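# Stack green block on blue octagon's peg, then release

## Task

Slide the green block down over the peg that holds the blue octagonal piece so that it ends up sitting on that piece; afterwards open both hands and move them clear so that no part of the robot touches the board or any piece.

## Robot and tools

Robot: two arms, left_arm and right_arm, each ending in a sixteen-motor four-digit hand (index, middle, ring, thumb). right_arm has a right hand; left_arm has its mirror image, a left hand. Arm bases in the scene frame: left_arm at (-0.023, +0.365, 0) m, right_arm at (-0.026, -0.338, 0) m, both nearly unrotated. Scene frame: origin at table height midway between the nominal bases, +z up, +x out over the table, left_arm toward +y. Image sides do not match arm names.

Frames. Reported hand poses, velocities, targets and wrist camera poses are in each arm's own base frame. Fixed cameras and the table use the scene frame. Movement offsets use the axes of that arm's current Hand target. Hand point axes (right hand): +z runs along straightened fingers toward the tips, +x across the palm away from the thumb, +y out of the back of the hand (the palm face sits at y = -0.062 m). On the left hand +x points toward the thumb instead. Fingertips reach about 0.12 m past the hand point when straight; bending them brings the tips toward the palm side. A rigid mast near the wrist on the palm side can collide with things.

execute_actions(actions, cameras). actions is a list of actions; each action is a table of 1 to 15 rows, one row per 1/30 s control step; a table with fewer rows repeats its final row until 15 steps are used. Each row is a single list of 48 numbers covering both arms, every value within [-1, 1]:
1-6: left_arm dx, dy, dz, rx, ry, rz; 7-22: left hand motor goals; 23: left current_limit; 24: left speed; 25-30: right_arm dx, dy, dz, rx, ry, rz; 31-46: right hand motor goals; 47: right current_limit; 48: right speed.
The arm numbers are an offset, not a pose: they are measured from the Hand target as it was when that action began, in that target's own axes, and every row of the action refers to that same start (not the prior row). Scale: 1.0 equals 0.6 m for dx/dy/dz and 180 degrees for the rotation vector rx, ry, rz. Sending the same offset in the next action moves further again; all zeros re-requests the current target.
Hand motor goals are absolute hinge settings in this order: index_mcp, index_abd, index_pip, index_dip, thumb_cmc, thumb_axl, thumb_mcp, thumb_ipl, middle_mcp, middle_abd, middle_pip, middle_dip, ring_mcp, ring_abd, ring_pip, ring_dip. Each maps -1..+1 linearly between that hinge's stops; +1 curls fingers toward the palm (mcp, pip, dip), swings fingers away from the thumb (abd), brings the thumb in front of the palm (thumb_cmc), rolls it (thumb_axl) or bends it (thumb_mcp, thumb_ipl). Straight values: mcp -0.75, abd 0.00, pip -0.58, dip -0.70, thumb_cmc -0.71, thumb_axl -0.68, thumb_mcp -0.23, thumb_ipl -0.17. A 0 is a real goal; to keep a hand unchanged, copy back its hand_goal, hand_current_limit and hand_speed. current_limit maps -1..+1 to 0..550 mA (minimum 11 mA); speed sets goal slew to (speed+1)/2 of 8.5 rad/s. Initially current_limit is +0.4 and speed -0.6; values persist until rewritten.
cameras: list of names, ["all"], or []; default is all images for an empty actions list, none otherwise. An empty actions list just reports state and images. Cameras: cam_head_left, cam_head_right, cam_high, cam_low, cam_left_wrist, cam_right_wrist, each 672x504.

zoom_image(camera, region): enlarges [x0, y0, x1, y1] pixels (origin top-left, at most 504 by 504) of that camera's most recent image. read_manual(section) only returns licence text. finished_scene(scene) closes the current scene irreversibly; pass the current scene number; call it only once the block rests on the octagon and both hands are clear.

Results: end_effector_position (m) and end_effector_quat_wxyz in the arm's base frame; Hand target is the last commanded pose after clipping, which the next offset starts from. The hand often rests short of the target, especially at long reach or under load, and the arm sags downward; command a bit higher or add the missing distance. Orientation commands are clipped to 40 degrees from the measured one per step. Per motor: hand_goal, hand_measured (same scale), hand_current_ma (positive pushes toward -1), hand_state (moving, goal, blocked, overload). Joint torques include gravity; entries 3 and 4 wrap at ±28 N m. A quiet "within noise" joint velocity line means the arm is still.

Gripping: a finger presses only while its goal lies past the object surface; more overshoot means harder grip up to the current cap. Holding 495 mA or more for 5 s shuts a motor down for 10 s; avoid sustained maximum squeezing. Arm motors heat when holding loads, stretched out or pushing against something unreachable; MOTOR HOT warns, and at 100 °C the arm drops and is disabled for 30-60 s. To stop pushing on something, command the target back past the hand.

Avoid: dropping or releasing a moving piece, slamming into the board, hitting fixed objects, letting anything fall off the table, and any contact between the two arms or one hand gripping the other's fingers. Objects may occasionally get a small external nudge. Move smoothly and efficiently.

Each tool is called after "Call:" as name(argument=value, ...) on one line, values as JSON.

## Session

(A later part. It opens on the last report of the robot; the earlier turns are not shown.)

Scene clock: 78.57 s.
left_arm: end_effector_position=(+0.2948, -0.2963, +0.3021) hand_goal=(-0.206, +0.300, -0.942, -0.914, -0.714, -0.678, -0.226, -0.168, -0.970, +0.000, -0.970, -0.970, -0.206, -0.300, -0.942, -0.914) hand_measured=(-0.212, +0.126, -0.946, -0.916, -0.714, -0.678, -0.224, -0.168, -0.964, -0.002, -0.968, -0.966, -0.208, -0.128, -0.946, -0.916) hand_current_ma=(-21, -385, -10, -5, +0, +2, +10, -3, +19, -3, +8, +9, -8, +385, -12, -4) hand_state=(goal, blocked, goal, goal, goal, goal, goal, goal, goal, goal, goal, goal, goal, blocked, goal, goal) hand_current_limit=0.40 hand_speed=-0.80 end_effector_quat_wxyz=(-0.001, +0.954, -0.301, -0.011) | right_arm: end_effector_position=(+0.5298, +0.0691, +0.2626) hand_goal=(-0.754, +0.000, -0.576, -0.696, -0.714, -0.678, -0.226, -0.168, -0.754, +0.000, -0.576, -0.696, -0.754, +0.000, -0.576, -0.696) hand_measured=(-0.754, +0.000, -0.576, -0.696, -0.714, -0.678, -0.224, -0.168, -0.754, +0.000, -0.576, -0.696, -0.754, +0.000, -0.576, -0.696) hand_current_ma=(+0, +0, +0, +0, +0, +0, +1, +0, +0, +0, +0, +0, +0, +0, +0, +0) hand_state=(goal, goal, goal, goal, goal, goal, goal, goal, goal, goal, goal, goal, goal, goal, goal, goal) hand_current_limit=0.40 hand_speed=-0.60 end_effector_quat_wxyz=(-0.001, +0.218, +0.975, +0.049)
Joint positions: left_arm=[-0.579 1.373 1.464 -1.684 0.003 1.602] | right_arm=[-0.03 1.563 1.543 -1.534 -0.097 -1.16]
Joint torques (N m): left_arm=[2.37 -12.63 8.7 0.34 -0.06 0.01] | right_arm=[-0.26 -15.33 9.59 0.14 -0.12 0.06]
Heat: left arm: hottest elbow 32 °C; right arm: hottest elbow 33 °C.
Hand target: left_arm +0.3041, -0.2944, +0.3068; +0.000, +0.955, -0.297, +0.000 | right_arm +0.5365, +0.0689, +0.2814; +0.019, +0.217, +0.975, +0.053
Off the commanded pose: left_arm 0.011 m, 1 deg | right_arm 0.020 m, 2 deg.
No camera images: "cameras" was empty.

Call:
execute_actions(actions=[[[-0.007,-0.001,0.012,0,0,0,-0.2055,0.3,-0.942,-0.913,-0.714,-0.678,-0.226,-0.168,-0.97,0,-0.97,-0.97,-0.2055,-0.3,-0.942,-0.913,0.4,-0.8,0,0,0,0,0,0,-0.754,0,-0.576,-0.696,-0.714,-0.678,-0.226,-0.168,-0.754,0,-0.576,-0.696,-0.754,0,-0.576,-0.696,0.4,-0.6],[-0.014,-0.0018,0.0247,0,0,0,-0.2055,0.3,-0.942,-0.913,-0.714,-0.678,-0.226,-0.168,-0.97,0,-0.97,-0.97,-0.2055,-0.3,-0.942,-0.913,0.4,-0.8,0,0,0,0,0,0,-0.754,0,-0.576,-0.696,-0.714,-0.678,-0.226,-0.168,-0.754,0,-0.576,-0.696,-0.754,0,-0.576,-0.696,0.4,-0.6]]], cameras=["cam_low","cam_head_right","cam_head_left","cam_left_wrist"])

Call:
zoom_image(camera="cam_low", region=[405, 155, 455, 205])

Call:
zoom_image(camera="cam_head_right", region=[335, 265, 370, 320])

Call:
zoom_image(camera="cam_head_left", region=[335, 265, 370, 320])

Call:
zoom_image(camera="cam_left_wrist", region=[320, 0, 400, 50])

Scene clock: 79.73 s.
left_arm: end_effector_position=(+0.2924, -0.2932, +0.2827) hand_goal=(-0.206, +0.300, -0.942, -0.914, -0.714, -0.678, -0.226, -0.168, -0.970, +0.000, -0.970, -0.970, -0.206, -0.300, -0.942, -0.914) hand_measured=(-0.210, +0.126, -0.946, -0.916, -0.714, -0.678, -0.224, -0.168, -0.964, -0.002, -0.968, -0.966, -0.208, -0.130, -0.946, -0.916) hand_current_ma=(-12, -385, -13, -9, +0, +2, +12, -3, +19, -3, +8, +9, -9, +385, -12, -5) hand_state=(goal, blocked, goal, goal, goal, goal, goal, goal, goal, goal, goal, goal, goal, blocked, goal, goal) hand_current_limit=0.40 hand_speed=-0.80 end_effector_quat_wxyz=(-0.003, +0.954, -0.300, -0.017) | right_arm: end_effector_position=(+0.5298, +0.0691, +0.2626) hand_goal=(-0.754, +0.000, -0.576, -0.696, -0.714, -0.678, -0.226, -0.168, -0.754, +0.000, -0.576, -0.696, -0.754, +0.000, -0.576, -0.696) hand_measured=(-0.754, +0.000, -0.576, -0.696, -0.714, -0.678, -0.224, -0.168, -0.754, +0.000, -0.576, -0.696, -0.754, +0.000, -0.576, -0.696) hand_current_ma=(+0, +0, +0, +0, +0, +0, +1, +0, +0, +0, +0, +0, +0, +0, +0, +0) hand_state=(goal, goal, goal, goal, goal, goal, goal, goal, goal, goal, goal, goal, goal, goal, goal, goal) hand_current_limit=0.40 hand_speed=-0.60 end_effector_quat_wxyz=(-0.001, +0.218, +0.975, +0.049)
Joint positions: left_arm=[-0.576 1.369 1.409 -1.646 0.003 1.605] | right_arm=[-0.03 1.563 1.543 -1.534 -0.097 -1.16]
Joint torques (N m): left_arm=[2.37 -14.33 8.14 0.31 -0.04 0.02] | right_arm=[0.5 -15.79 9.77 0.35 -0.14 0]
Heat: left arm: hottest elbow 32 °C; right arm: hottest elbow 33 °C.
Hand target: left_arm +0.2978, -0.2887, +0.2920; +0.000, +0.955, -0.297, +0.000 | right_arm +0.5365, +0.0689, +0.2814; +0.019, +0.217, +0.975, +0.053
Off the commanded pose: left_arm 0.012 m, 2 deg | right_arm 0.020 m, 2 deg.
Images, in order (width x height): cam_head_left 672x504, cam_head_right 672x504, cam_low 672x504, cam_left_wrist 672x504.

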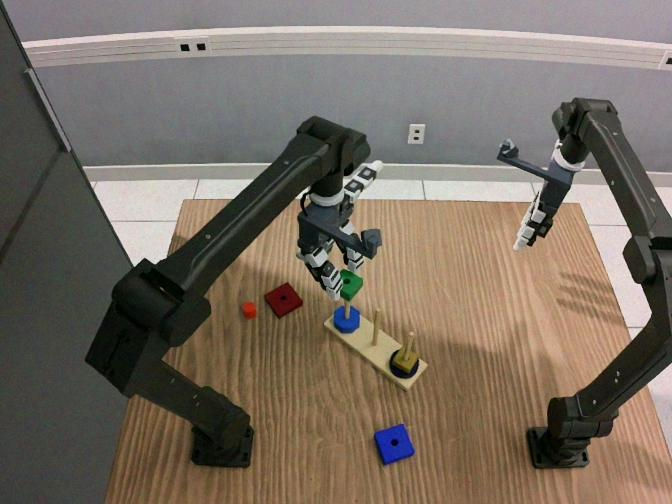

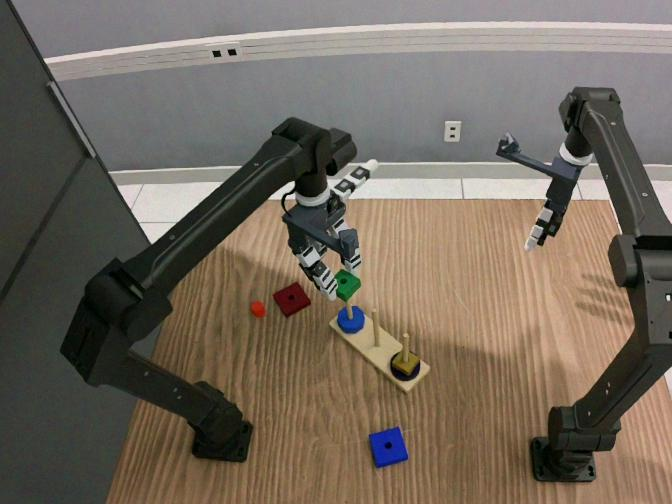

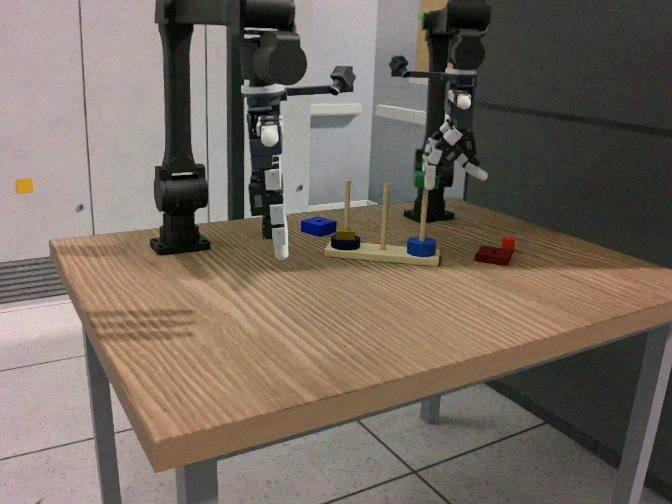

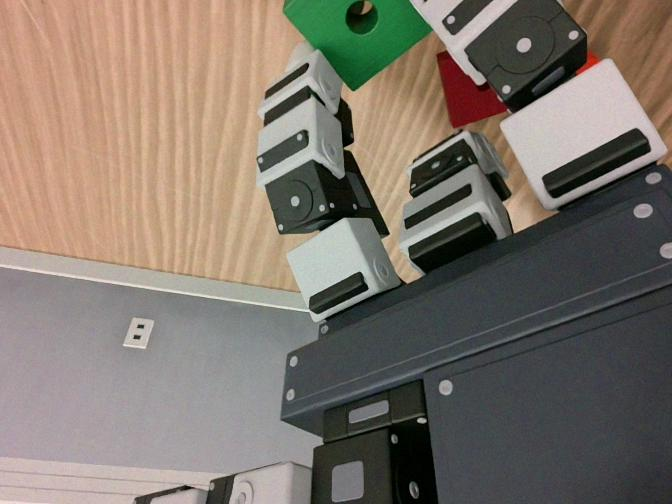

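Scaled by 10.080 from the camera's 672x504 image, which has a finer 960x720 frame.

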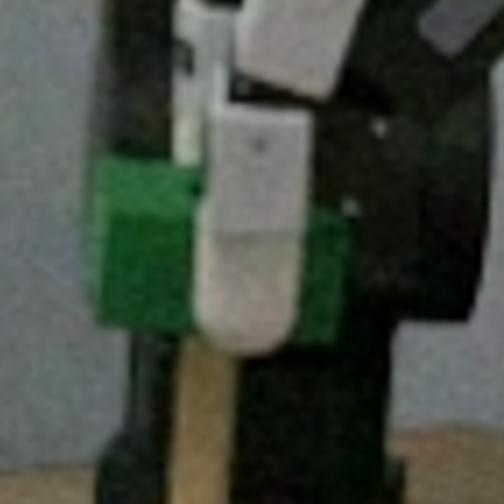

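Scaled by 9.164 from the camera's 672x504 image, which has a finer 960x720 frame.

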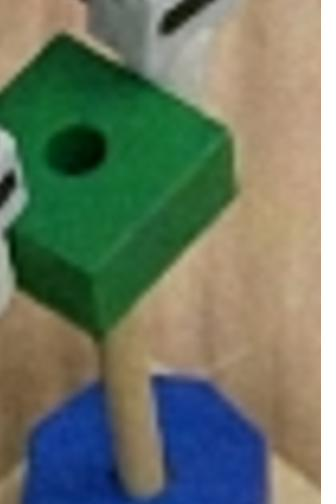

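Scaled by 9.164 from the camera's 672x504 image, which has a finer 960x720 frame.

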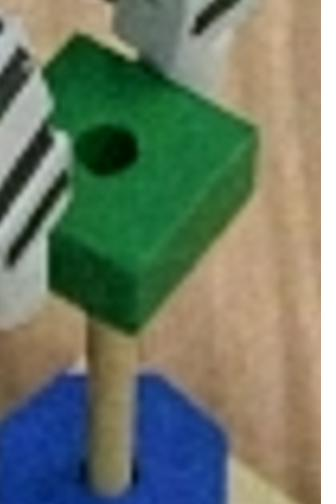

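Scaled by 6.300 from the camera's 672x504 image, which has a finer 960x720 frame.

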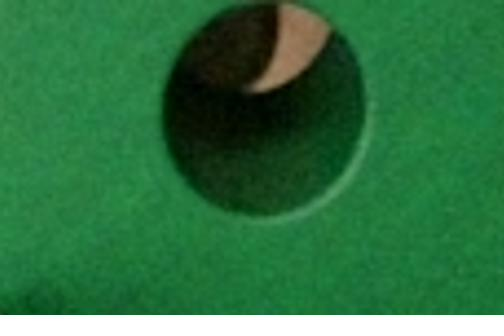

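Call:
execute_actions(actions=[[[0.0065,-0.0006,-0.004,0,0,0,-0.2055,0.3,-0.942,-0.913,-0.714,-0.678,-0.226,-0.168,-0.97,0,-0.97,-0.97,-0.2055,-0.3,-0.942,-0.913,0.4,-0.8,0,0,0,0,0,0,-0.754,0,-0.576,-0.696,-0.714,-0.678,-0.226,-0.168,-0.754,0,-0.576,-0.696,-0.754,0,-0.576,-0.696,0.4,-0.6]]], cameras=["cam_left_wrist","cam_low"])

Call:
zoom_image(camera="cam_left_wrist", region=[320, 0, 400, 50])

Call:
zoom_image(camera="cam_low", region=[405, 155, 455, 205])

Scene clock: 81.03 s.
left_arm: end_effector_position=(+0.2926, -0.2931, +0.2827) hand_goal=(-0.206, +0.300, -0.942, -0.914, -0.714, -0.678, -0.226, -0.168, -0.970, +0.000, -0.970, -0.970, -0.206, -0.300, -0.942, -0.914) hand_measured=(-0.210, +0.126, -0.946, -0.916, -0.714, -0.678, -0.224, -0.168, -0.964, -0.002, -0.968, -0.966, -0.208, -0.130, -0.946, -0.916) hand_current_ma=(-12, -385, -13, -9, +0, +2, +12, -3, +19, -3, +8, +9, -9, +385, -12, -5) hand_state=(goal, blocked, goal, goal, goal, goal, goal, goal, goal, goal, goal, goal, goal, blocked, goal, goal) hand_current_limit=0.40 hand_speed=-0.80 end_effector_quat_wxyz=(-0.003, +0.954, -0.300, -0.017) | right_arm: end_effector_position=(+0.5298, +0.0691, +0.2626) hand_goal=(-0.754, +0.000, -0.576, -0.696, -0.714, -0.678, -0.226, -0.168, -0.754, +0.000, -0.576, -0.696, -0.754, +0.000, -0.576, -0.696) hand_measured=(-0.754, +0.000, -0.576, -0.696, -0.714, -0.678, -0.224, -0.168, -0.754, +0.000, -0.576, -0.696, -0.754, +0.000, -0.576, -0.696) hand_current_ma=(+0, +0, +0, +0, +0, +0, +1, +0, +0, +0, +0, +0, +0, +0, +0, +0) hand_state=(goal, goal, goal, goal, goal, goal, goal, goal, goal, goal, goal, goal, goal, goal, goal, goal) hand_current_limit=0.40 hand_speed=-0.60 end_effector_quat_wxyz=(-0.001, +0.218, +0.975, +0.049)
Joint positions: left_arm=[-0.575 1.369 1.409 -1.646 0.003 1.605] | right_arm=[-0.03 1.563 1.543 -1.534 -0.097 -1.16]
Joint torques (N m): left_arm=[2.37 -13.45 9.25 0.1 -0.04 0.02] | right_arm=[0.85 -16.09 9.63 0.27 -0.12 0.06]
Heat: left arm: hottest elbow 32 °C; right arm: hottest elbow 33 °C.
Hand target: left_arm +0.3013, -0.2906, +0.2944; +0.000, +0.955, -0.296, +0.000 | right_arm +0.5365, +0.0689, +0.2814; +0.019, +0.217, +0.975, +0.053
Off the commanded pose: left_arm 0.015 m, 2 deg | right_arm 0.020 m, 2 deg.
Images, in order (width x height): cam_low 672x504, cam_left_wrist 672x504.

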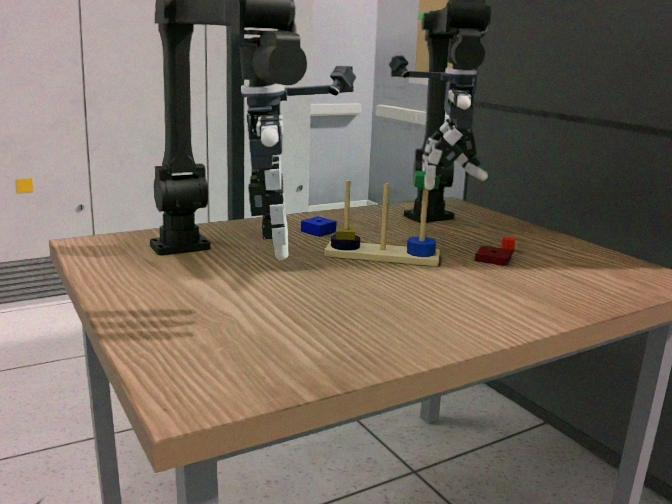

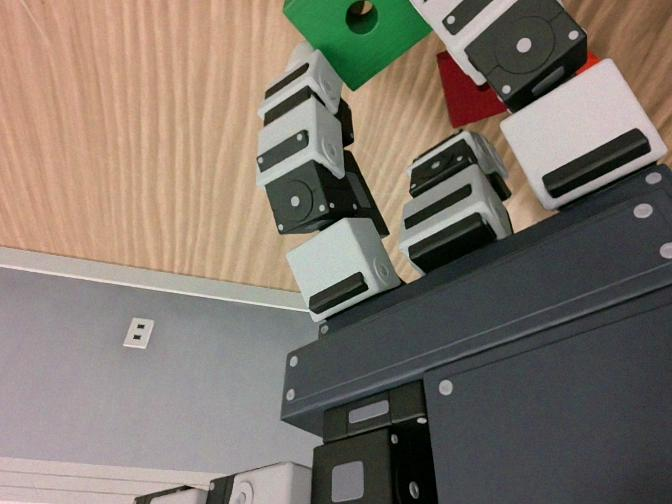

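Scaled by 6.300 from the camera's 672x504 image, which has a finer 960x720 frame.

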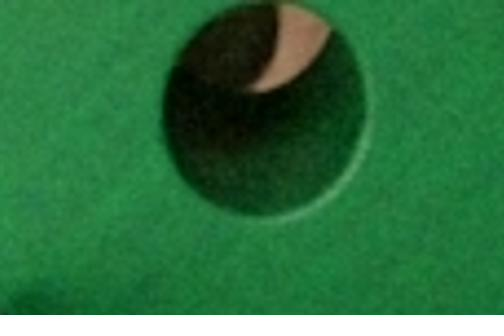

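Scaled by 10.080 from the camera's 672x504 image, which has a finer 960x720 frame.

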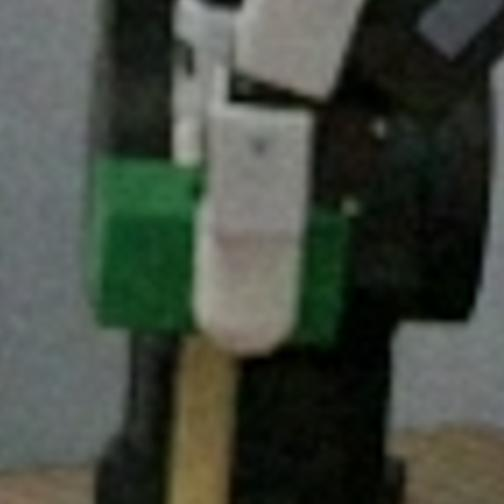

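Call:
execute_actions(actions=[[[0,0,-0.025,0,0,0,-0.2055,0.3,-0.942,-0.913,-0.714,-0.678,-0.226,-0.168,-0.97,0,-0.97,-0.97,-0.2055,-0.3,-0.942,-0.913,0.4,-0.8,0,0,0,0,0,0,-0.754,0,-0.576,-0.696,-0.714,-0.678,-0.226,-0.168,-0.754,0,-0.576,-0.696,-0.754,0,-0.576,-0.696,0.4,-0.6],[0,0,-0.05,0,0,0,-0.2055,0.3,-0.942,-0.913,-0.714,-0.678,-0.226,-0.168,-0.97,0,-0.97,-0.97,-0.2055,-0.3,-0.942,-0.913,0.4,-0.8,0,0,0,0,0,0,-0.754,0,-0.576,-0.696,-0.714,-0.678,-0.226,-0.168,-0.754,0,-0.576,-0.696,-0.754,0,-0.576,-0.696,0.4,-0.6]],[[0,0,0.0267,0,0,0,-0.2055,0.3,-0.942,-0.913,-0.714,-0.678,-0.226,-0.168,-0.97,0,-0.97,-0.97,-0.2055,-0.3,-0.942,-0.913,0.4,-0.8,0,0,0,0,0,0,-0.754,0,-0.576,-0.696,-0.714,-0.678,-0.226,-0.168,-0.754,0,-0.576,-0.696,-0.754,0,-0.576,-0.696,0.4,-0.6]]], cameras=[])

Call:
execute_actions(actions=[[[0,0,0.013,0,0,0,-0.2055,0.3,-0.942,-0.913,-0.714,-0.678,-0.226,-0.168,-0.97,0,-0.97,-0.97,-0.2055,-0.3,-0.942,-0.913,0.4,-0.8,0,0,0,0,0,0,-0.754,0,-0.576,-0.696,-0.714,-0.678,-0.226,-0.168,-0.754,0,-0.576,-0.696,-0.754,0,-0.576,-0.696,0.4,-0.6],[0,0,0.0267,0,0,0,-0.2055,0.3,-0.942,-0.913,-0.714,-0.678,-0.226,-0.168,-0.97,0,-0.97,-0.97,-0.2055,-0.3,-0.942,-0.913,0.4,-0.8,0,0,0,0,0,0,-0.754,0,-0.576,-0.696,-0.714,-0.678,-0.226,-0.168,-0.754,0,-0.576,-0.696,-0.754,0,-0.576,-0.696,0.4,-0.6]]], cameras=["cam_left_wrist","cam_low"])

Call:
zoom_image(camera="cam_left_wrist", region=[320, 0, 400, 50])

Call:
zoom_image(camera="cam_low", region=[405, 155, 455, 205])

Scene clock: 83.53 s.
left_arm: end_effector_position=(+0.2905, -0.2918, +0.2966) hand_goal=(-0.206, +0.300, -0.942, -0.914, -0.714, -0.678, -0.226, -0.168, -0.970, +0.000, -0.970, -0.970, -0.206, -0.300, -0.942, -0.914) hand_measured=(-0.210, +0.126, -0.946, -0.916, -0.714, -0.678, -0.224, -0.168, -0.964, -0.002, -0.968, -0.966, -0.208, -0.130, -0.946, -0.916) hand_current_ma=(-14, -385, -13, -9, +0, +2, +12, -3, +19, -3, +8, +9, -9, +385, -12, -5) hand_state=(goal, blocked, goal, goal, goal, goal, goal, goal, goal, goal, goal, goal, goal, blocked, goal, goal) hand_current_limit=0.40 hand_speed=-0.80 end_effector_quat_wxyz=(-0.004, +0.954, -0.301, -0.020) | right_arm: end_effector_position=(+0.5298, +0.0691, +0.2626) hand_goal=(-0.754, +0.000, -0.576, -0.696, -0.714, -0.678, -0.226, -0.168, -0.754, +0.000, -0.576, -0.696, -0.754, +0.000, -0.576, -0.696) hand_measured=(-0.754, +0.000, -0.576, -0.696, -0.714, -0.678, -0.224, -0.168, -0.754, +0.000, -0.576, -0.696, -0.754, +0.000, -0.576, -0.696) hand_current_ma=(+0, +0, +0, +0, +0, +0, +1, +0, +0, +0, +0, +0, +0, +0, +0, +0) hand_state=(goal, goal, goal, goal, goal, goal, goal, goal, goal, goal, goal, goal, goal, goal, goal, goal) hand_current_limit=0.40 hand_speed=-0.60 end_effector_quat_wxyz=(-0.001, +0.218, +0.975, +0.049)
Joint positions: left_arm=[-0.575 1.369 1.445 -1.689 0.003 1.606] | right_arm=[-0.03 1.563 1.543 -1.534 -0.097 -1.16]
Joint torques (N m): left_arm=[2.43 -13.16 9.44 0.31 -0.04 0.01] | right_arm=[-0.03 -15.97 9.76 0.06 -0.11 0.03]
Heat: left arm: hottest elbow 32 °C; right arm: hottest elbow 33 °C.
Hand target: left_arm +0.3013, -0.2906, +0.3083; +0.000, +0.955, -0.296, +0.000 | right_arm +0.5365, +0.0689, +0.2814; +0.019, +0.217, +0.975, +0.053
Off the commanded pose: left_arm 0.016 m, 2 deg | right_arm 0.020 m, 2 deg.
No camera images: "cameras" was empty.

Scene clock: 84.23 s.
left_arm: end_effector_position=(+0.2940, -0.2941, +0.2858) hand_goal=(-0.206, +0.300, -0.942, -0.914, -0.714, -0.678, -0.226, -0.168, -0.970, +0.000, -0.970, -0.970, -0.206, -0.300, -0.942, -0.914) hand_measured=(-0.210, +0.126, -0.946, -0.916, -0.714, -0.678, -0.224, -0.168, -0.964, -0.002, -0.968, -0.966, -0.208, -0.130, -0.946, -0.916) hand_current_ma=(-14, -385, -13, -9, +0, +2, +12, -3, +19, -3, +8, +9, -9, +385, -12, -5) hand_state=(goal, blocked, goal, goal, goal, goal, goal, goal, goal, goal, goal, goal, goal, blocked, goal, goal) hand_current_limit=0.40 hand_speed=-0.80 end_effector_quat_wxyz=(-0.002, +0.954, -0.301, -0.014) | right_arm: end_effector_position=(+0.5298, +0.0691, +0.2626) hand_goal=(-0.754, +0.000, -0.576, -0.696, -0.714, -0.678, -0.226, -0.168, -0.754, +0.000, -0.576, -0.696, -0.754, +0.000, -0.576, -0.696) hand_measured=(-0.754, +0.000, -0.576, -0.696, -0.714, -0.678, -0.224, -0.168, -0.754, +0.000, -0.576, -0.696, -0.754, +0.000, -0.576, -0.696) hand_current_ma=(+0, +0, +0, +0, +0, +0, +1, +0, +0, +0, +0, +0, +0, +0, +0, +0) hand_state=(goal, goal, goal, goal, goal, goal, goal, goal, goal, goal, goal, goal, goal, goal, goal, goal) hand_current_limit=0.40 hand_speed=-0.60 end_effector_quat_wxyz=(-0.001, +0.218, +0.975, +0.049)
Joint positions: left_arm=[-0.575 1.369 1.417 -1.646 0.003 1.606] | right_arm=[-0.03 1.563 1.543 -1.534 -0.097 -1.16]
Joint torques (N m): left_arm=[2.43 -13.39 8.36 0.28 -0.03 0.01] | right_arm=[1.08 -16.67 9.59 0.25 -0.14 0.01]
Heat: left arm: hottest elbow 32 °C; right arm: hottest elbow 33 °C.
Hand target: left_arm +0.3013, -0.2906, +0.2923; +0.000, +0.955, -0.296, +0.000 | right_arm +0.5365, +0.0689, +0.2814; +0.019, +0.217, +0.975, +0.053
Off the commanded pose: left_arm 0.010 m, 2 deg | right_arm 0.020 m, 2 deg.
Images, in order (width x height): cam_low 672x504, cam_left_wrist 672x504.

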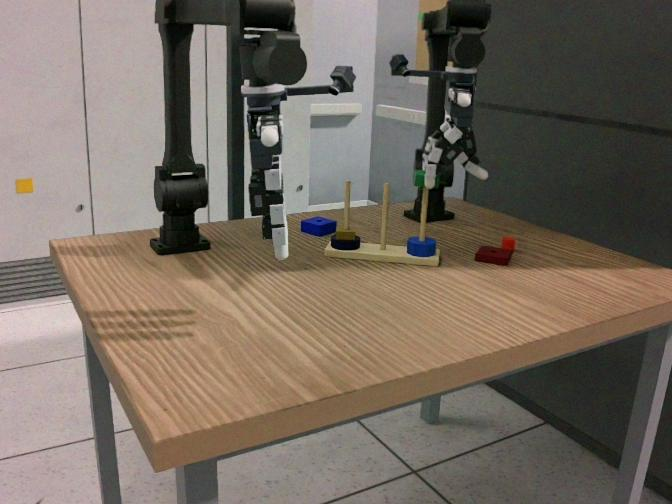

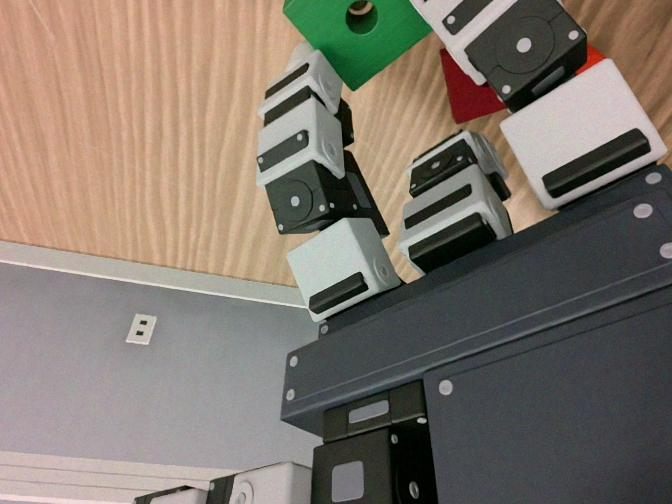

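Scaled by 6.300 from the camera's 672x504 image, which has a finer 960x720 frame.

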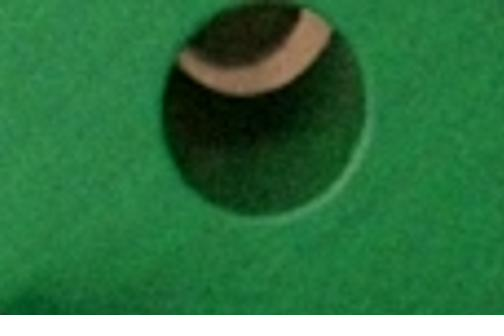

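Scaled by 10.080 from the camera's 672x504 image, which has a finer 960x720 frame.

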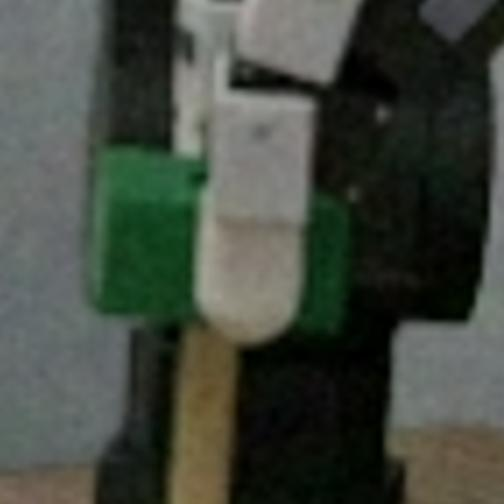

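Call:
execute_actions(actions=[[[-0.002,-0.0004,0.005,0,0,0,-0.2055,0.3,-0.942,-0.913,-0.714,-0.678,-0.226,-0.168,-0.97,0,-0.97,-0.97,-0.2055,-0.3,-0.942,-0.913,0.4,-0.8,0,0,0,0,0,0,-0.754,0,-0.576,-0.696,-0.714,-0.678,-0.226,-0.168,-0.754,0,-0.576,-0.696,-0.754,0,-0.576,-0.696,0.4,-0.6],[-0.0042,-0.0008,0.01,0,0,0,-0.2055,0.3,-0.942,-0.913,-0.714,-0.678,-0.226,-0.168,-0.97,0,-0.97,-0.97,-0.2055,-0.3,-0.942,-0.913,0.4,-0.8,0,0,0,0,0,0,-0.754,0,-0.576,-0.696,-0.714,-0.678,-0.226,-0.168,-0.754,0,-0.576,-0.696,-0.754,0,-0.576,-0.696,0.4,-0.6]]], cameras=["cam_left_wrist"])

Call:
zoom_image(camera="cam_left_wrist", region=[320, 0, 400, 50])

Scene clock: 85.27 s.
left_arm: end_effector_position=(+0.2945, -0.2939, +0.2782) hand_goal=(-0.206, +0.300, -0.942, -0.914, -0.714, -0.678, -0.226, -0.168, -0.970, +0.000, -0.970, -0.970, -0.206, -0.300, -0.942, -0.914) hand_measured=(-0.210, +0.126, -0.946, -0.918, -0.714, -0.678, -0.224, -0.168, -0.964, -0.002, -0.968, -0.966, -0.208, -0.130, -0.946, -0.916) hand_current_ma=(-14, -385, -13, -9, +0, +2, +12, -3, +19, -3, +8, +9, -9, +385, -12, -5) hand_state=(goal, blocked, goal, goal, goal, goal, goal, goal, goal, goal, goal, goal, goal, blocked, goal, goal) hand_current_limit=0.40 hand_speed=-0.80 end_effector_quat_wxyz=(-0.002, +0.954, -0.300, -0.014) | right_arm: end_effector_position=(+0.5298, +0.0691, +0.2626) hand_goal=(-0.754, +0.000, -0.576, -0.696, -0.714, -0.678, -0.226, -0.168, -0.754, +0.000, -0.576, -0.696, -0.754, +0.000, -0.576, -0.696) hand_measured=(-0.754, +0.000, -0.576, -0.696, -0.714, -0.678, -0.224, -0.168, -0.754, +0.000, -0.576, -0.696, -0.754, +0.000, -0.576, -0.696) hand_current_ma=(+0, +0, +0, +0, +0, +0, +1, +0, +0, +0, +0, +0, +0, +0, +0, +0) hand_state=(goal, goal, goal, goal, goal, goal, goal, goal, goal, goal, goal, goal, goal, goal, goal, goal) hand_current_limit=0.40 hand_speed=-0.60 end_effector_quat_wxyz=(-0.001, +0.218, +0.975, +0.049)
Joint positions: left_arm=[-0.575 1.369 1.397 -1.627 0.003 1.606] | right_arm=[-0.03 1.563 1.543 -1.534 -0.097 -1.16]
Joint torques (N m): left_arm=[2.49 -14.1 8.12 0.14 -0.03 0.02] | right_arm=[0.15 -16.26 9.62 0.2 -0.15 0.11]
Heat: left arm: hottest elbow 32 °C; right arm: hottest elbow 33 °C.
Hand target: left_arm +0.2995, -0.2887, +0.2862; +0.000, +0.955, -0.296, +0.000 | right_arm +0.5365, +0.0689, +0.2814; +0.019, +0.217, +0.975, +0.053
Off the commanded pose: left_arm 0.011 m, 2 deg | right_arm 0.020 m, 2 deg.
Images, in order (width x height): cam_left_wrist 672x504.

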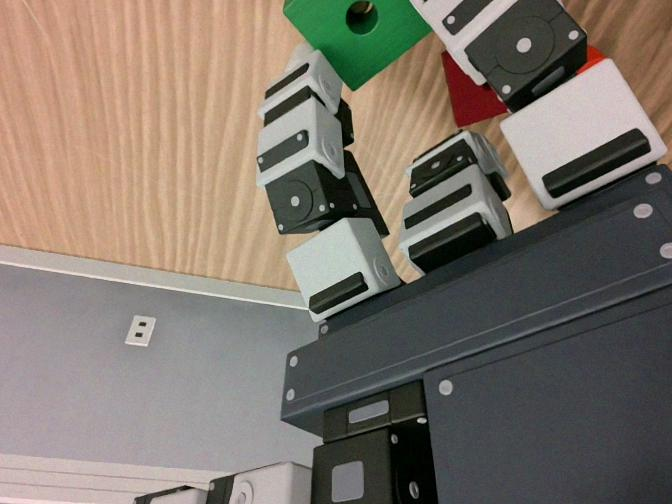

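Scaled by 6.300 from the camera's 672x504 image, which has a finer 960x720 frame.

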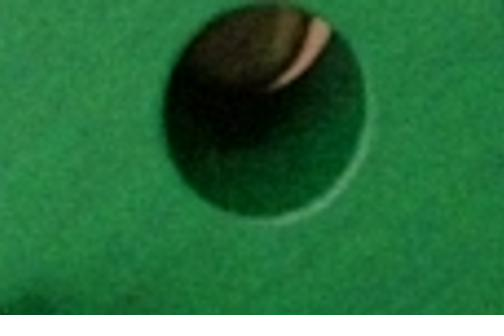

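Call:
execute_actions(actions=[[[-0.002,-0.0004,0.012,0,0,0,-0.2055,0.3,-0.942,-0.913,-0.714,-0.678,-0.226,-0.168,-0.97,0,-0.97,-0.97,-0.2055,-0.3,-0.942,-0.913,0.4,-0.8,0,0,0,0,0,0,-0.754,0,-0.576,-0.696,-0.714,-0.678,-0.226,-0.168,-0.754,0,-0.576,-0.696,-0.754,0,-0.576,-0.696,0.4,-0.6],[-0.0042,-0.0008,0.0237,0,0,0,-0.2055,0.3,-0.942,-0.913,-0.714,-0.678,-0.226,-0.168,-0.97,0,-0.97,-0.97,-0.2055,-0.3,-0.942,-0.913,0.4,-0.8,0,0,0,0,0,0,-0.754,0,-0.576,-0.696,-0.714,-0.678,-0.226,-0.168,-0.754,0,-0.576,-0.696,-0.754,0,-0.576,-0.696,0.4,-0.6]]], cameras=["cam_left_wrist","cam_low","cam_head_left"])

Call:
zoom_image(camera="cam_left_wrist", region=[320, 0, 400, 50])

Call:
zoom_image(camera="cam_low", region=[405, 155, 455, 255])

Call:
zoom_image(camera="cam_head_left", region=[325, 260, 375, 330])

Scene clock: 86.37 s.
left_arm: end_effector_position=(+0.2940, -0.2931, +0.2636) hand_goal=(-0.206, +0.300, -0.942, -0.914, -0.714, -0.678, -0.226, -0.168, -0.970, +0.000, -0.970, -0.970, -0.206, -0.300, -0.942, -0.914) hand_measured=(-0.210, +0.126, -0.946, -0.918, -0.714, -0.678, -0.224, -0.168, -0.964, -0.002, -0.968, -0.966, -0.208, -0.130, -0.946, -0.916) hand_current_ma=(-14, -385, -13, -9, +0, +2, +12, -3, +19, -3, +8, +9, -9, +385, -12, -5) hand_state=(goal, blocked, goal, goal, goal, goal, goal, goal, goal, goal, goal, goal, goal, blocked, goal, goal) hand_current_limit=0.40 hand_speed=-0.80 end_effector_quat_wxyz=(-0.002, +0.954, -0.300, -0.013) | right_arm: end_effector_position=(+0.5298, +0.0691, +0.2626) hand_goal=(-0.754, +0.000, -0.576, -0.696, -0.714, -0.678, -0.226, -0.168, -0.754, +0.000, -0.576, -0.696, -0.754, +0.000, -0.576, -0.696) hand_measured=(-0.754, +0.000, -0.576, -0.696, -0.714, -0.678, -0.224, -0.168, -0.754, +0.000, -0.576, -0.696, -0.754, +0.000, -0.576, -0.696) hand_current_ma=(+0, +0, +0, +0, +0, +0, +1, +0, +0, +0, +0, +0, +0, +0, +0, +0) hand_state=(goal, goal, goal, goal, goal, goal, goal, goal, goal, goal, goal, goal, goal, goal, goal, goal) hand_current_limit=0.40 hand_speed=-0.60 end_effector_quat_wxyz=(-0.001, +0.218, +0.975, +0.049)
Joint positions: left_arm=[-0.574 1.364 1.355 -1.587 0.003 1.606] | right_arm=[-0.03 1.563 1.543 -1.534 -0.097 -1.16]
Joint torques (N m): left_arm=[2.43 -14.33 7.99 -0.01 -0.03 0.04] | right_arm=[0.15 -16.67 9.69 0.2 -0.13 0.05]
Heat: left arm: hottest elbow 32 °C; right arm: hottest elbow 33 °C.
Hand target: left_arm +0.2977, -0.2869, +0.2722; +0.000, +0.955, -0.296, +0.000 | right_arm +0.5365, +0.0689, +0.2814; +0.019, +0.217, +0.975, +0.053
Off the commanded pose: left_arm 0.011 m, 2 deg | right_arm 0.020 m, 2 deg.
Images, in order (width x height): cam_head_left 672x504, cam_low 672x504, cam_left_wrist 672x504.

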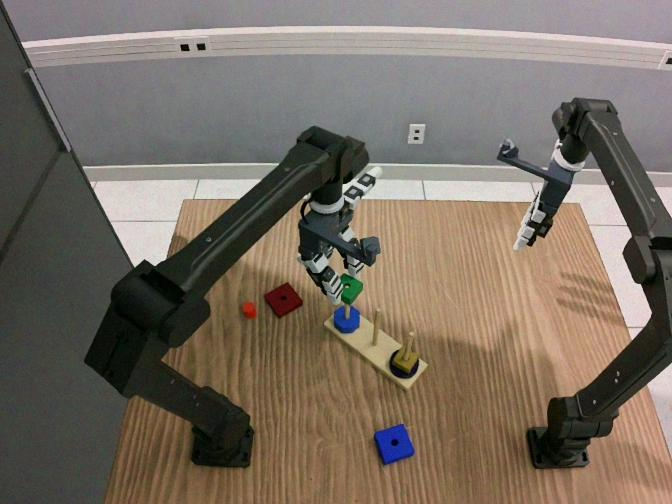

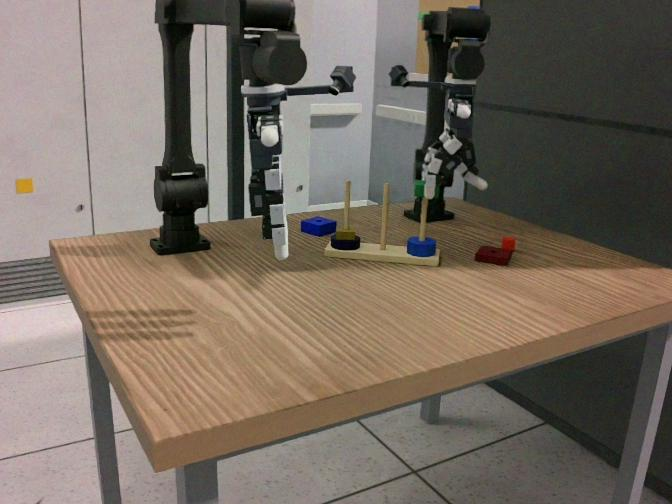

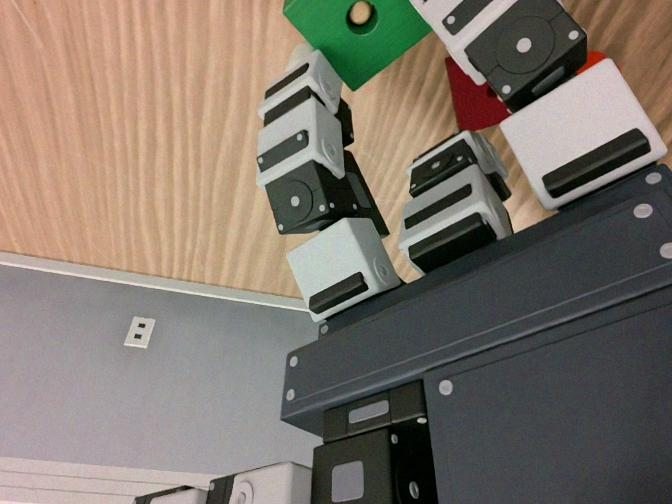

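Scaled by 6.300 from the camera's 672x504 image, which has a finer 960x720 frame.

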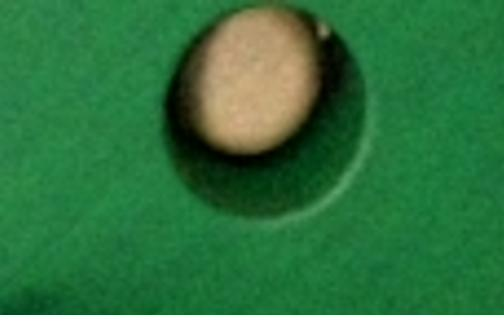

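Scaled by 5.040 from the camera's 672x504 image, which has a finer 960x720 frame.

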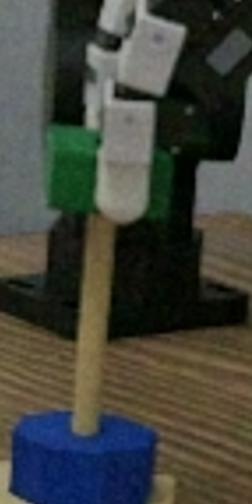

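Scaled by 7.200 from the camera's 672x504 image, which has a finer 960x720 frame.

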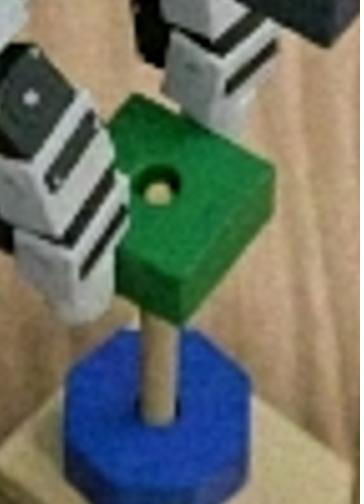

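Call:
execute_actions(actions=[[[-0.001,0.006,0.01,0,0,0,-0.2055,0.3,-0.942,-0.913,-0.714,-0.678,-0.226,-0.168,-0.97,0,-0.97,-0.97,-0.2055,-0.3,-0.942,-0.913,0.4,-0.8,0,0,0,0,0,0,-0.754,0,-0.576,-0.696,-0.714,-0.678,-0.226,-0.168,-0.754,0,-0.576,-0.696,-0.754,0,-0.576,-0.696,0.4,-0.6],[-0.003,0.0165,0.025,0,0,0,-0.2055,0.3,-0.942,-0.913,-0.714,-0.678,-0.226,-0.168,-0.97,0,-0.97,-0.97,-0.2055,-0.3,-0.942,-0.913,0.4,-0.8,0,0,0,0,0,0,-0.754,0,-0.576,-0.696,-0.714,-0.678,-0.226,-0.168,-0.754,0,-0.576,-0.696,-0.754,0,-0.576,-0.696,0.4,-0.6]]], cameras=["cam_left_wrist"])

Call:
zoom_image(camera="cam_left_wrist", region=[320, 0, 400, 50])

Scene clock: 87.53 s.
left_arm: end_effector_position=(+0.2940, -0.2927, +0.2496) hand_goal=(-0.206, +0.300, -0.942, -0.914, -0.714, -0.678, -0.226, -0.168, -0.970, +0.000, -0.970, -0.970, -0.206, -0.300, -0.942, -0.914) hand_measured=(-0.210, +0.126, -0.946, -0.918, -0.714, -0.678, -0.224, -0.168, -0.964, -0.002, -0.968, -0.966, -0.208, -0.130, -0.944, -0.916) hand_current_ma=(-14, -385, -13, -9, +0, +2, +12, -3, +19, -3, +8, +9, -7, +385, -8, -5) hand_state=(goal, blocked, goal, goal, goal, goal, goal, goal, goal, goal, goal, goal, goal, blocked, goal, goal) hand_current_limit=0.40 hand_speed=-0.80 end_effector_quat_wxyz=(-0.001, +0.956, -0.294, -0.010) | right_arm: end_effector_position=(+0.5298, +0.0691, +0.2626) hand_goal=(-0.754, +0.000, -0.576, -0.696, -0.714, -0.678, -0.226, -0.168, -0.754, +0.000, -0.576, -0.696, -0.754, +0.000, -0.576, -0.696) hand_measured=(-0.754, +0.000, -0.576, -0.696, -0.714, -0.678, -0.224, -0.168, -0.754, +0.000, -0.576, -0.696, -0.754, +0.000, -0.576, -0.696) hand_current_ma=(+0, +0, +0, +0, +0, +0, +1, +0, +0, +0, +0, +0, +0, +0, +0, +0) hand_state=(goal, goal, goal, goal, goal, goal, goal, goal, goal, goal, goal, goal, goal, goal, goal, goal) hand_current_limit=0.40 hand_speed=-0.60 end_effector_quat_wxyz=(-0.001, +0.218, +0.975, +0.049)
Joint positions: left_arm=[-0.574 1.358 1.312 -1.544 0.003 1.593] | right_arm=[-0.03 1.563 1.543 -1.534 -0.097 -1.16]
Joint torques (N m): left_arm=[0.38 -14.15 7.9 -0.08 -0.01 -0.09] | right_arm=[-0.26 -16.56 9.54 0.03 -0.14 0.06]
Heat: left arm: hottest elbow 31 °C; right arm: hottest elbow 33 °C.
Hand target: left_arm +0.2906, -0.2941, +0.2571; +0.000, +0.955, -0.297, +0.000 | right_arm +0.5365, +0.0689, +0.2814; +0.019, +0.217, +0.975, +0.053
Off the commanded pose: left_arm 0.008 m, 1 deg | right_arm 0.020 m, 2 deg.
Images, in order (width x height): cam_left_wrist 672x504.

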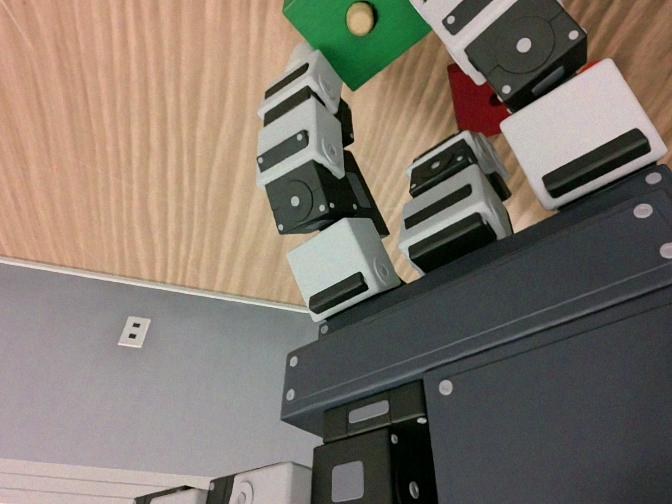

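Scaled by 6.300 from the camera's 672x504 image, which has a finer 960x720 frame.

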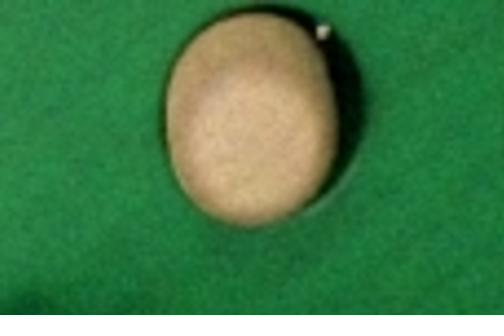

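Call:
execute_actions(actions=[[[0,0,0.011,0,0,0,-0.2055,0.3,-0.942,-0.913,-0.714,-0.678,-0.226,-0.168,-0.97,0,-0.97,-0.97,-0.2055,-0.3,-0.942,-0.913,0.4,-0.8,0,0,0,0,0,0,-0.754,0,-0.576,-0.696,-0.714,-0.678,-0.226,-0.168,-0.754,0,-0.576,-0.696,-0.754,0,-0.576,-0.696,0.4,-0.6],[0,0,0.022,0,0,0,-0.2055,0.3,-0.942,-0.913,-0.714,-0.678,-0.226,-0.168,-0.97,0,-0.97,-0.97,-0.2055,-0.3,-0.942,-0.913,0.4,-0.8,0,0,0,0,0,0,-0.754,0,-0.576,-0.696,-0.714,-0.678,-0.226,-0.168,-0.754,0,-0.576,-0.696,-0.754,0,-0.576,-0.696,0.4,-0.6],[0,0,0.033,0,0,0,-0.2055,0.3,-0.942,-0.913,-0.714,-0.678,-0.226,-0.168,-0.97,0,-0.97,-0.97,-0.2055,-0.3,-0.942,-0.913,0.4,-0.8,0,0,0,0,0,0,-0.754,0,-0.576,-0.696,-0.714,-0.678,-0.226,-0.168,-0.754,0,-0.576,-0.696,-0.754,0,-0.576,-0.696,0.4,-0.6]],[[0,0,0.011,0,0,0,-0.2055,0.3,-0.942,-0.913,-0.714,-0.678,-0.226,-0.168,-0.97,0,-0.97,-0.97,-0.2055,-0.3,-0.942,-0.913,0.4,-0.8,0,0,0,0,0,0,-0.754,0,-0.576,-0.696,-0.714,-0.678,-0.226,-0.168,-0.754,0,-0.576,-0.696,-0.754,0,-0.576,-0.696,0.4,-0.6],[0,0,0.022,0,0,0,-0.2055,0.3,-0.942,-0.913,-0.714,-0.678,-0.226,-0.168,-0.97,0,-0.97,-0.97,-0.2055,-0.3,-0.942,-0.913,0.4,-0.8,0,0,0,0,0,0,-0.754,0,-0.576,-0.696,-0.714,-0.678,-0.226,-0.168,-0.754,0,-0.576,-0.696,-0.754,0,-0.576,-0.696,0.4,-0.6],[0,0,0.033,0,0,0,-0.2055,0.3,-0.942,-0.913,-0.714,-0.678,-0.226,-0.168,-0.97,0,-0.97,-0.97,-0.2055,-0.3,-0.942,-0.913,0.4,-0.8,0,0,0,0,0,0,-0.754,0,-0.576,-0.696,-0.714,-0.678,-0.226,-0.168,-0.754,0,-0.576,-0.696,-0.754,0,-0.576,-0.696,0.4,-0.6]]], cameras=["cam_left_wrist","cam_low"])

Call:
zoom_image(camera="cam_left_wrist", region=[270, 0, 450, 120])

Call:
zoom_image(camera="cam_low", region=[395, 175, 455, 275])

Scene clock: 89.17 s.
left_arm: end_effector_position=(+0.2922, -0.2915, +0.2142) hand_goal=(-0.206, +0.300, -0.942, -0.914, -0.714, -0.678, -0.226, -0.168, -0.970, +0.000, -0.970, -0.970, -0.206, -0.300, -0.942, -0.914) hand_measured=(-0.210, +0.126, -0.946, -0.918, -0.714, -0.678, -0.224, -0.168, -0.964, -0.002, -0.968, -0.966, -0.208, -0.130, -0.944, -0.916) hand_current_ma=(-14, -385, -13, -9, +0, +2, +12, -3, +19, -3, +8, +9, -4, +385, -6, -5) hand_state=(goal, blocked, goal, goal, goal, goal, goal, goal, goal, goal, goal, goal, goal, blocked, goal, goal) hand_current_limit=0.40 hand_speed=-0.80 end_effector_quat_wxyz=(+0.000, +0.956, -0.292, -0.006) | right_arm: end_effector_position=(+0.5298, +0.0691, +0.2626) hand_goal=(-0.754, +0.000, -0.576, -0.696, -0.714, -0.678, -0.226, -0.168, -0.754, +0.000, -0.576, -0.696, -0.754, +0.000, -0.576, -0.696) hand_measured=(-0.754, +0.000, -0.576, -0.696, -0.714, -0.678, -0.224, -0.168, -0.754, +0.000, -0.576, -0.696, -0.754, +0.000, -0.576, -0.696) hand_current_ma=(+0, +0, +0, +0, +0, +0, +1, +0, +0, +0, +0, +0, +0, +0, +0, +0) hand_state=(goal, goal, goal, goal, goal, goal, goal, goal, goal, goal, goal, goal, goal, goal, goal, goal) hand_current_limit=0.40 hand_speed=-0.60 end_effector_quat_wxyz=(-0.001, +0.218, +0.975, +0.049)
Joint positions: left_arm=[-0.574 1.355 1.215 -1.442 0.003 1.591] | right_arm=[-0.03 1.563 1.543 -1.534 -0.097 -1.16]
Joint torques (N m): left_arm=[0.32 -12.98 7.9 -0.02 -0.01 -0.07] | right_arm=[0.56 -16.44 9.68 0.21 -0.17 -0.05]
Heat: left arm: hottest elbow 31 °C; right arm: hottest elbow 33 °C.
Hand target: left_arm +0.2905, -0.2941, +0.2174; +0.000, +0.955, -0.296, +0.000 | right_arm +0.5365, +0.0689, +0.2814; +0.019, +0.217, +0.975, +0.053
Off the commanded pose: left_arm 0.004 m, 1 deg | right_arm 0.020 m, 2 deg.
Images, in order (width x height): cam_low 672x504, cam_left_wrist 672x504.

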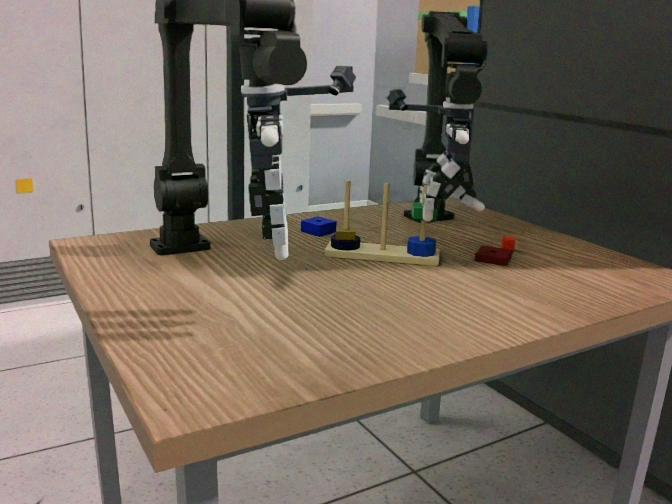

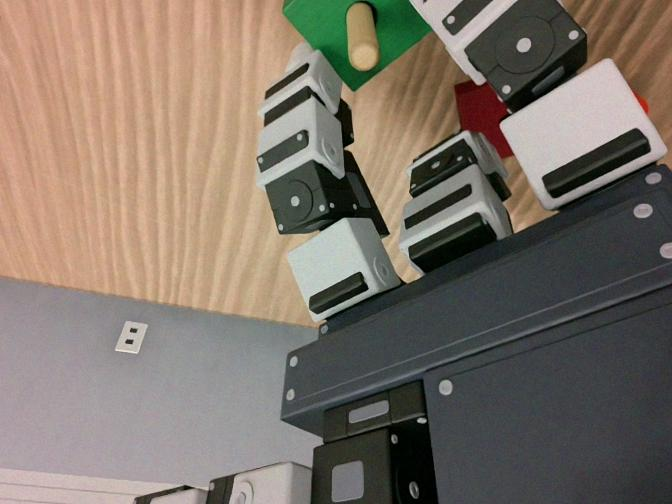

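Scaled by 2.800 from the camera's 672x504 image, which has a finer 960x720 frame.

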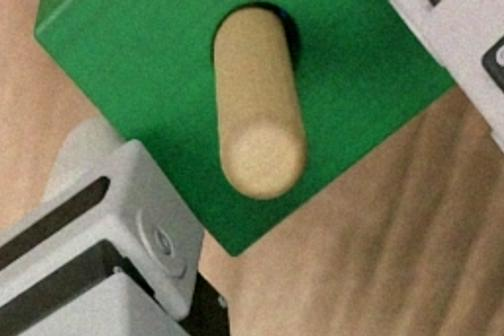

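Scaled by 5.040 from the camera's 672x504 image, which has a finer 960x720 frame.

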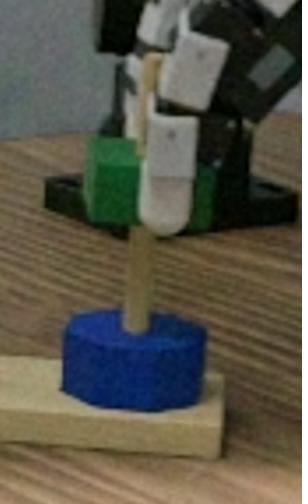

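Call:
execute_actions(actions=[[[0,0,0.011,0,0,0,-0.2055,0.3,-0.942,-0.913,-0.714,-0.678,-0.226,-0.168,-0.97,0,-0.97,-0.97,-0.2055,-0.3,-0.942,-0.913,0.4,-0.8,0,0,0,0,0,0,-0.754,0,-0.576,-0.696,-0.714,-0.678,-0.226,-0.168,-0.754,0,-0.576,-0.696,-0.754,0,-0.576,-0.696,0.4,-0.6],[0,0,0.022,0,0,0,-0.2055,0.3,-0.942,-0.913,-0.714,-0.678,-0.226,-0.168,-0.97,0,-0.97,-0.97,-0.2055,-0.3,-0.942,-0.913,0.4,-0.8,0,0,0,0,0,0,-0.754,0,-0.576,-0.696,-0.714,-0.678,-0.226,-0.168,-0.754,0,-0.576,-0.696,-0.754,0,-0.576,-0.696,0.4,-0.6],[0,0,0.033,0,0,0,-0.2055,0.3,-0.942,-0.913,-0.714,-0.678,-0.226,-0.168,-0.97,0,-0.97,-0.97,-0.2055,-0.3,-0.942,-0.913,0.4,-0.8,0,0,0,0,0,0,-0.754,0,-0.576,-0.696,-0.714,-0.678,-0.226,-0.168,-0.754,0,-0.576,-0.696,-0.754,0,-0.576,-0.696,0.4,-0.6]],[[0,0,0.01,0,0,0,-0.2055,0.3,-0.942,-0.913,-0.714,-0.678,-0.226,-0.168,-0.97,0,-0.97,-0.97,-0.2055,-0.3,-0.942,-0.913,0.4,-0.8,0,0,0,0,0,0,-0.754,0,-0.576,-0.696,-0.714,-0.678,-0.226,-0.168,-0.754,0,-0.576,-0.696,-0.754,0,-0.576,-0.696,0.4,-0.6],[0,0,0.02,0,0,0,-0.2055,0.3,-0.942,-0.913,-0.714,-0.678,-0.226,-0.168,-0.97,0,-0.97,-0.97,-0.2055,-0.3,-0.942,-0.913,0.4,-0.8,0,0,0,0,0,0,-0.754,0,-0.576,-0.696,-0.714,-0.678,-0.226,-0.168,-0.754,0,-0.576,-0.696,-0.754,0,-0.576,-0.696,0.4,-0.6]]], cameras=["cam_left_wrist","cam_low","cam_head_left"])

Call:
zoom_image(camera="cam_left_wrist", region=[270, 0, 450, 120])

Call:
zoom_image(camera="cam_low", region=[395, 175, 455, 275])

Scene clock: 90.90 s.
left_arm: end_effector_position=(+0.2911, -0.2908, +0.1870) hand_goal=(-0.206, +0.300, -0.942, -0.914, -0.714, -0.678, -0.226, -0.168, -0.970, +0.000, -0.970, -0.970, -0.206, -0.300, -0.942, -0.914) hand_measured=(-0.210, +0.126, -0.946, -0.918, -0.714, -0.678, -0.224, -0.168, -0.964, -0.002, -0.968, -0.966, -0.208, -0.130, -0.944, -0.916) hand_current_ma=(-14, -385, -13, -9, +0, +2, +12, -3, +19, -3, +8, +9, -5, +385, -6, -5) hand_state=(goal, blocked, goal, goal, goal, goal, goal, goal, goal, goal, goal, goal, goal, blocked, goal, goal) hand_current_limit=0.40 hand_speed=-0.80 end_effector_quat_wxyz=(+0.001, +0.956, -0.292, +0.000) | right_arm: end_effector_position=(+0.5298, +0.0691, +0.2626) hand_goal=(-0.754, +0.000, -0.576, -0.696, -0.714, -0.678, -0.226, -0.168, -0.754, +0.000, -0.576, -0.696, -0.754, +0.000, -0.576, -0.696) hand_measured=(-0.754, +0.000, -0.576, -0.696, -0.714, -0.678, -0.224, -0.168, -0.754, +0.000, -0.576, -0.696, -0.754, +0.000, -0.576, -0.696) hand_current_ma=(+0, +0, +0, +0, +0, +0, +1, +0, +0, +0, +0, +0, +0, +0, +0, +0) hand_state=(goal, goal, goal, goal, goal, goal, goal, goal, goal, goal, goal, goal, goal, goal, goal, goal) hand_current_limit=0.40 hand_speed=-0.60 end_effector_quat_wxyz=(-0.001, +0.218, +0.975, +0.049)
Joint positions: left_arm=[-0.574 1.357 1.144 -1.358 0.003 1.591] | right_arm=[-0.03 1.563 1.543 -1.534 -0.097 -1.16]
Joint torques (N m): left_arm=[0.32 -11.75 7.79 0.08 -0.01 -0.07] | right_arm=[-0.03 -16.56 9.72 0.14 -0.13 0.02]
Heat: left arm: hottest elbow 31 °C; right arm: hottest elbow 33 °C.
Hand target: left_arm +0.2906, -0.2942, +0.1858; +0.000, +0.955, -0.297, +0.000 | right_arm +0.5365, +0.0689, +0.2814; +0.019, +0.217, +0.975, +0.053
Off the commanded pose: left_arm 0.004 m, 1 deg | right_arm 0.020 m, 2 deg.
Images, in order (width x height): cam_head_left 672x504, cam_low 672x504, cam_left_wrist 672x504.

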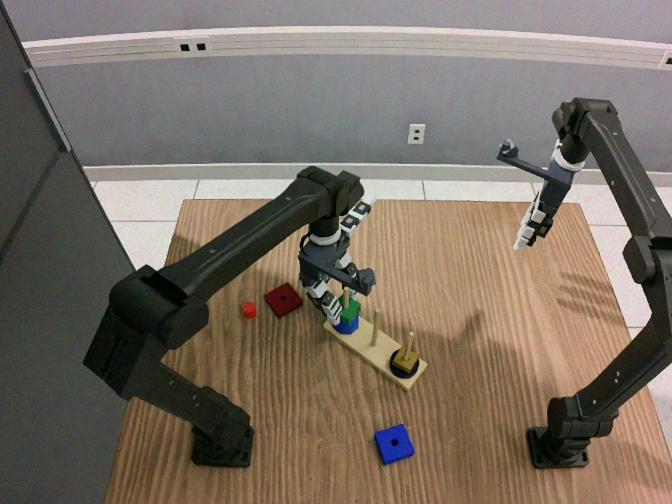

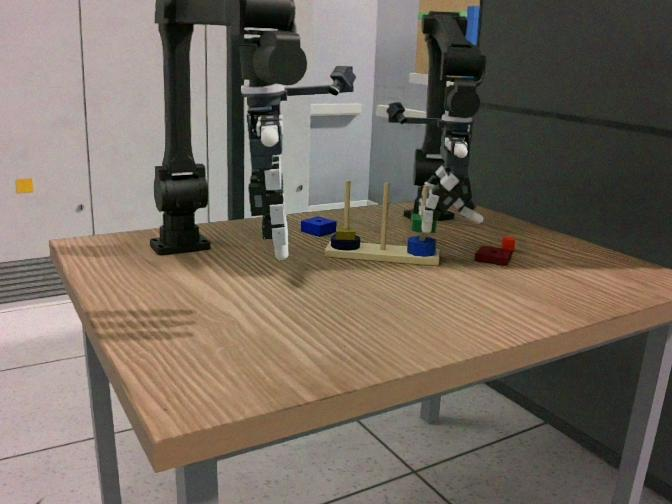

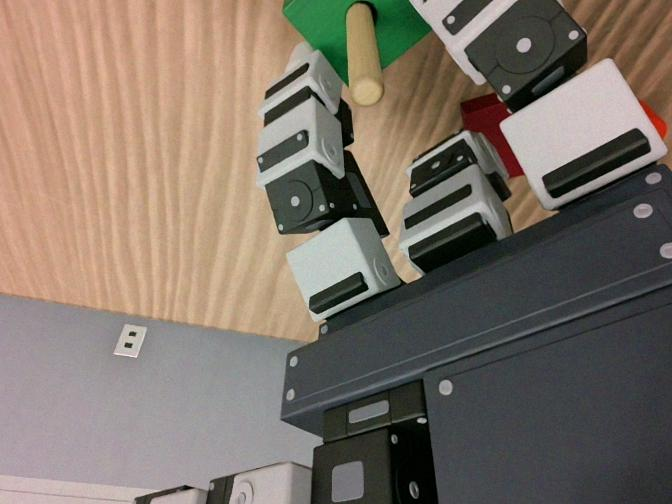

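Scaled by 2.800 from the camera's 672x504 image, which has a finer 960x720 frame.

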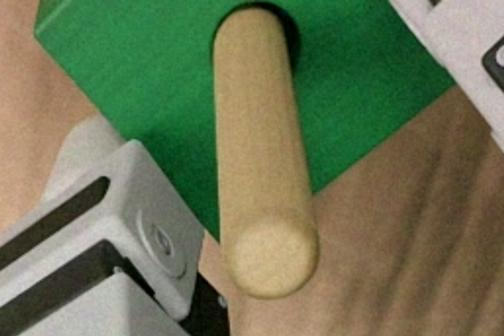

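Scaled by 5.040 from the camera's 672x504 image, which has a finer 960x720 frame.

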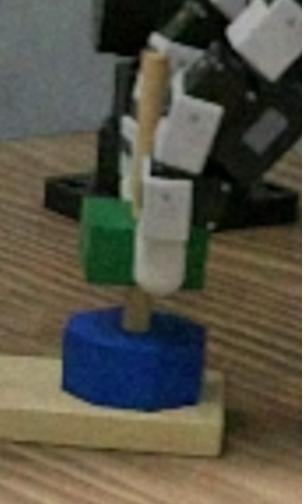

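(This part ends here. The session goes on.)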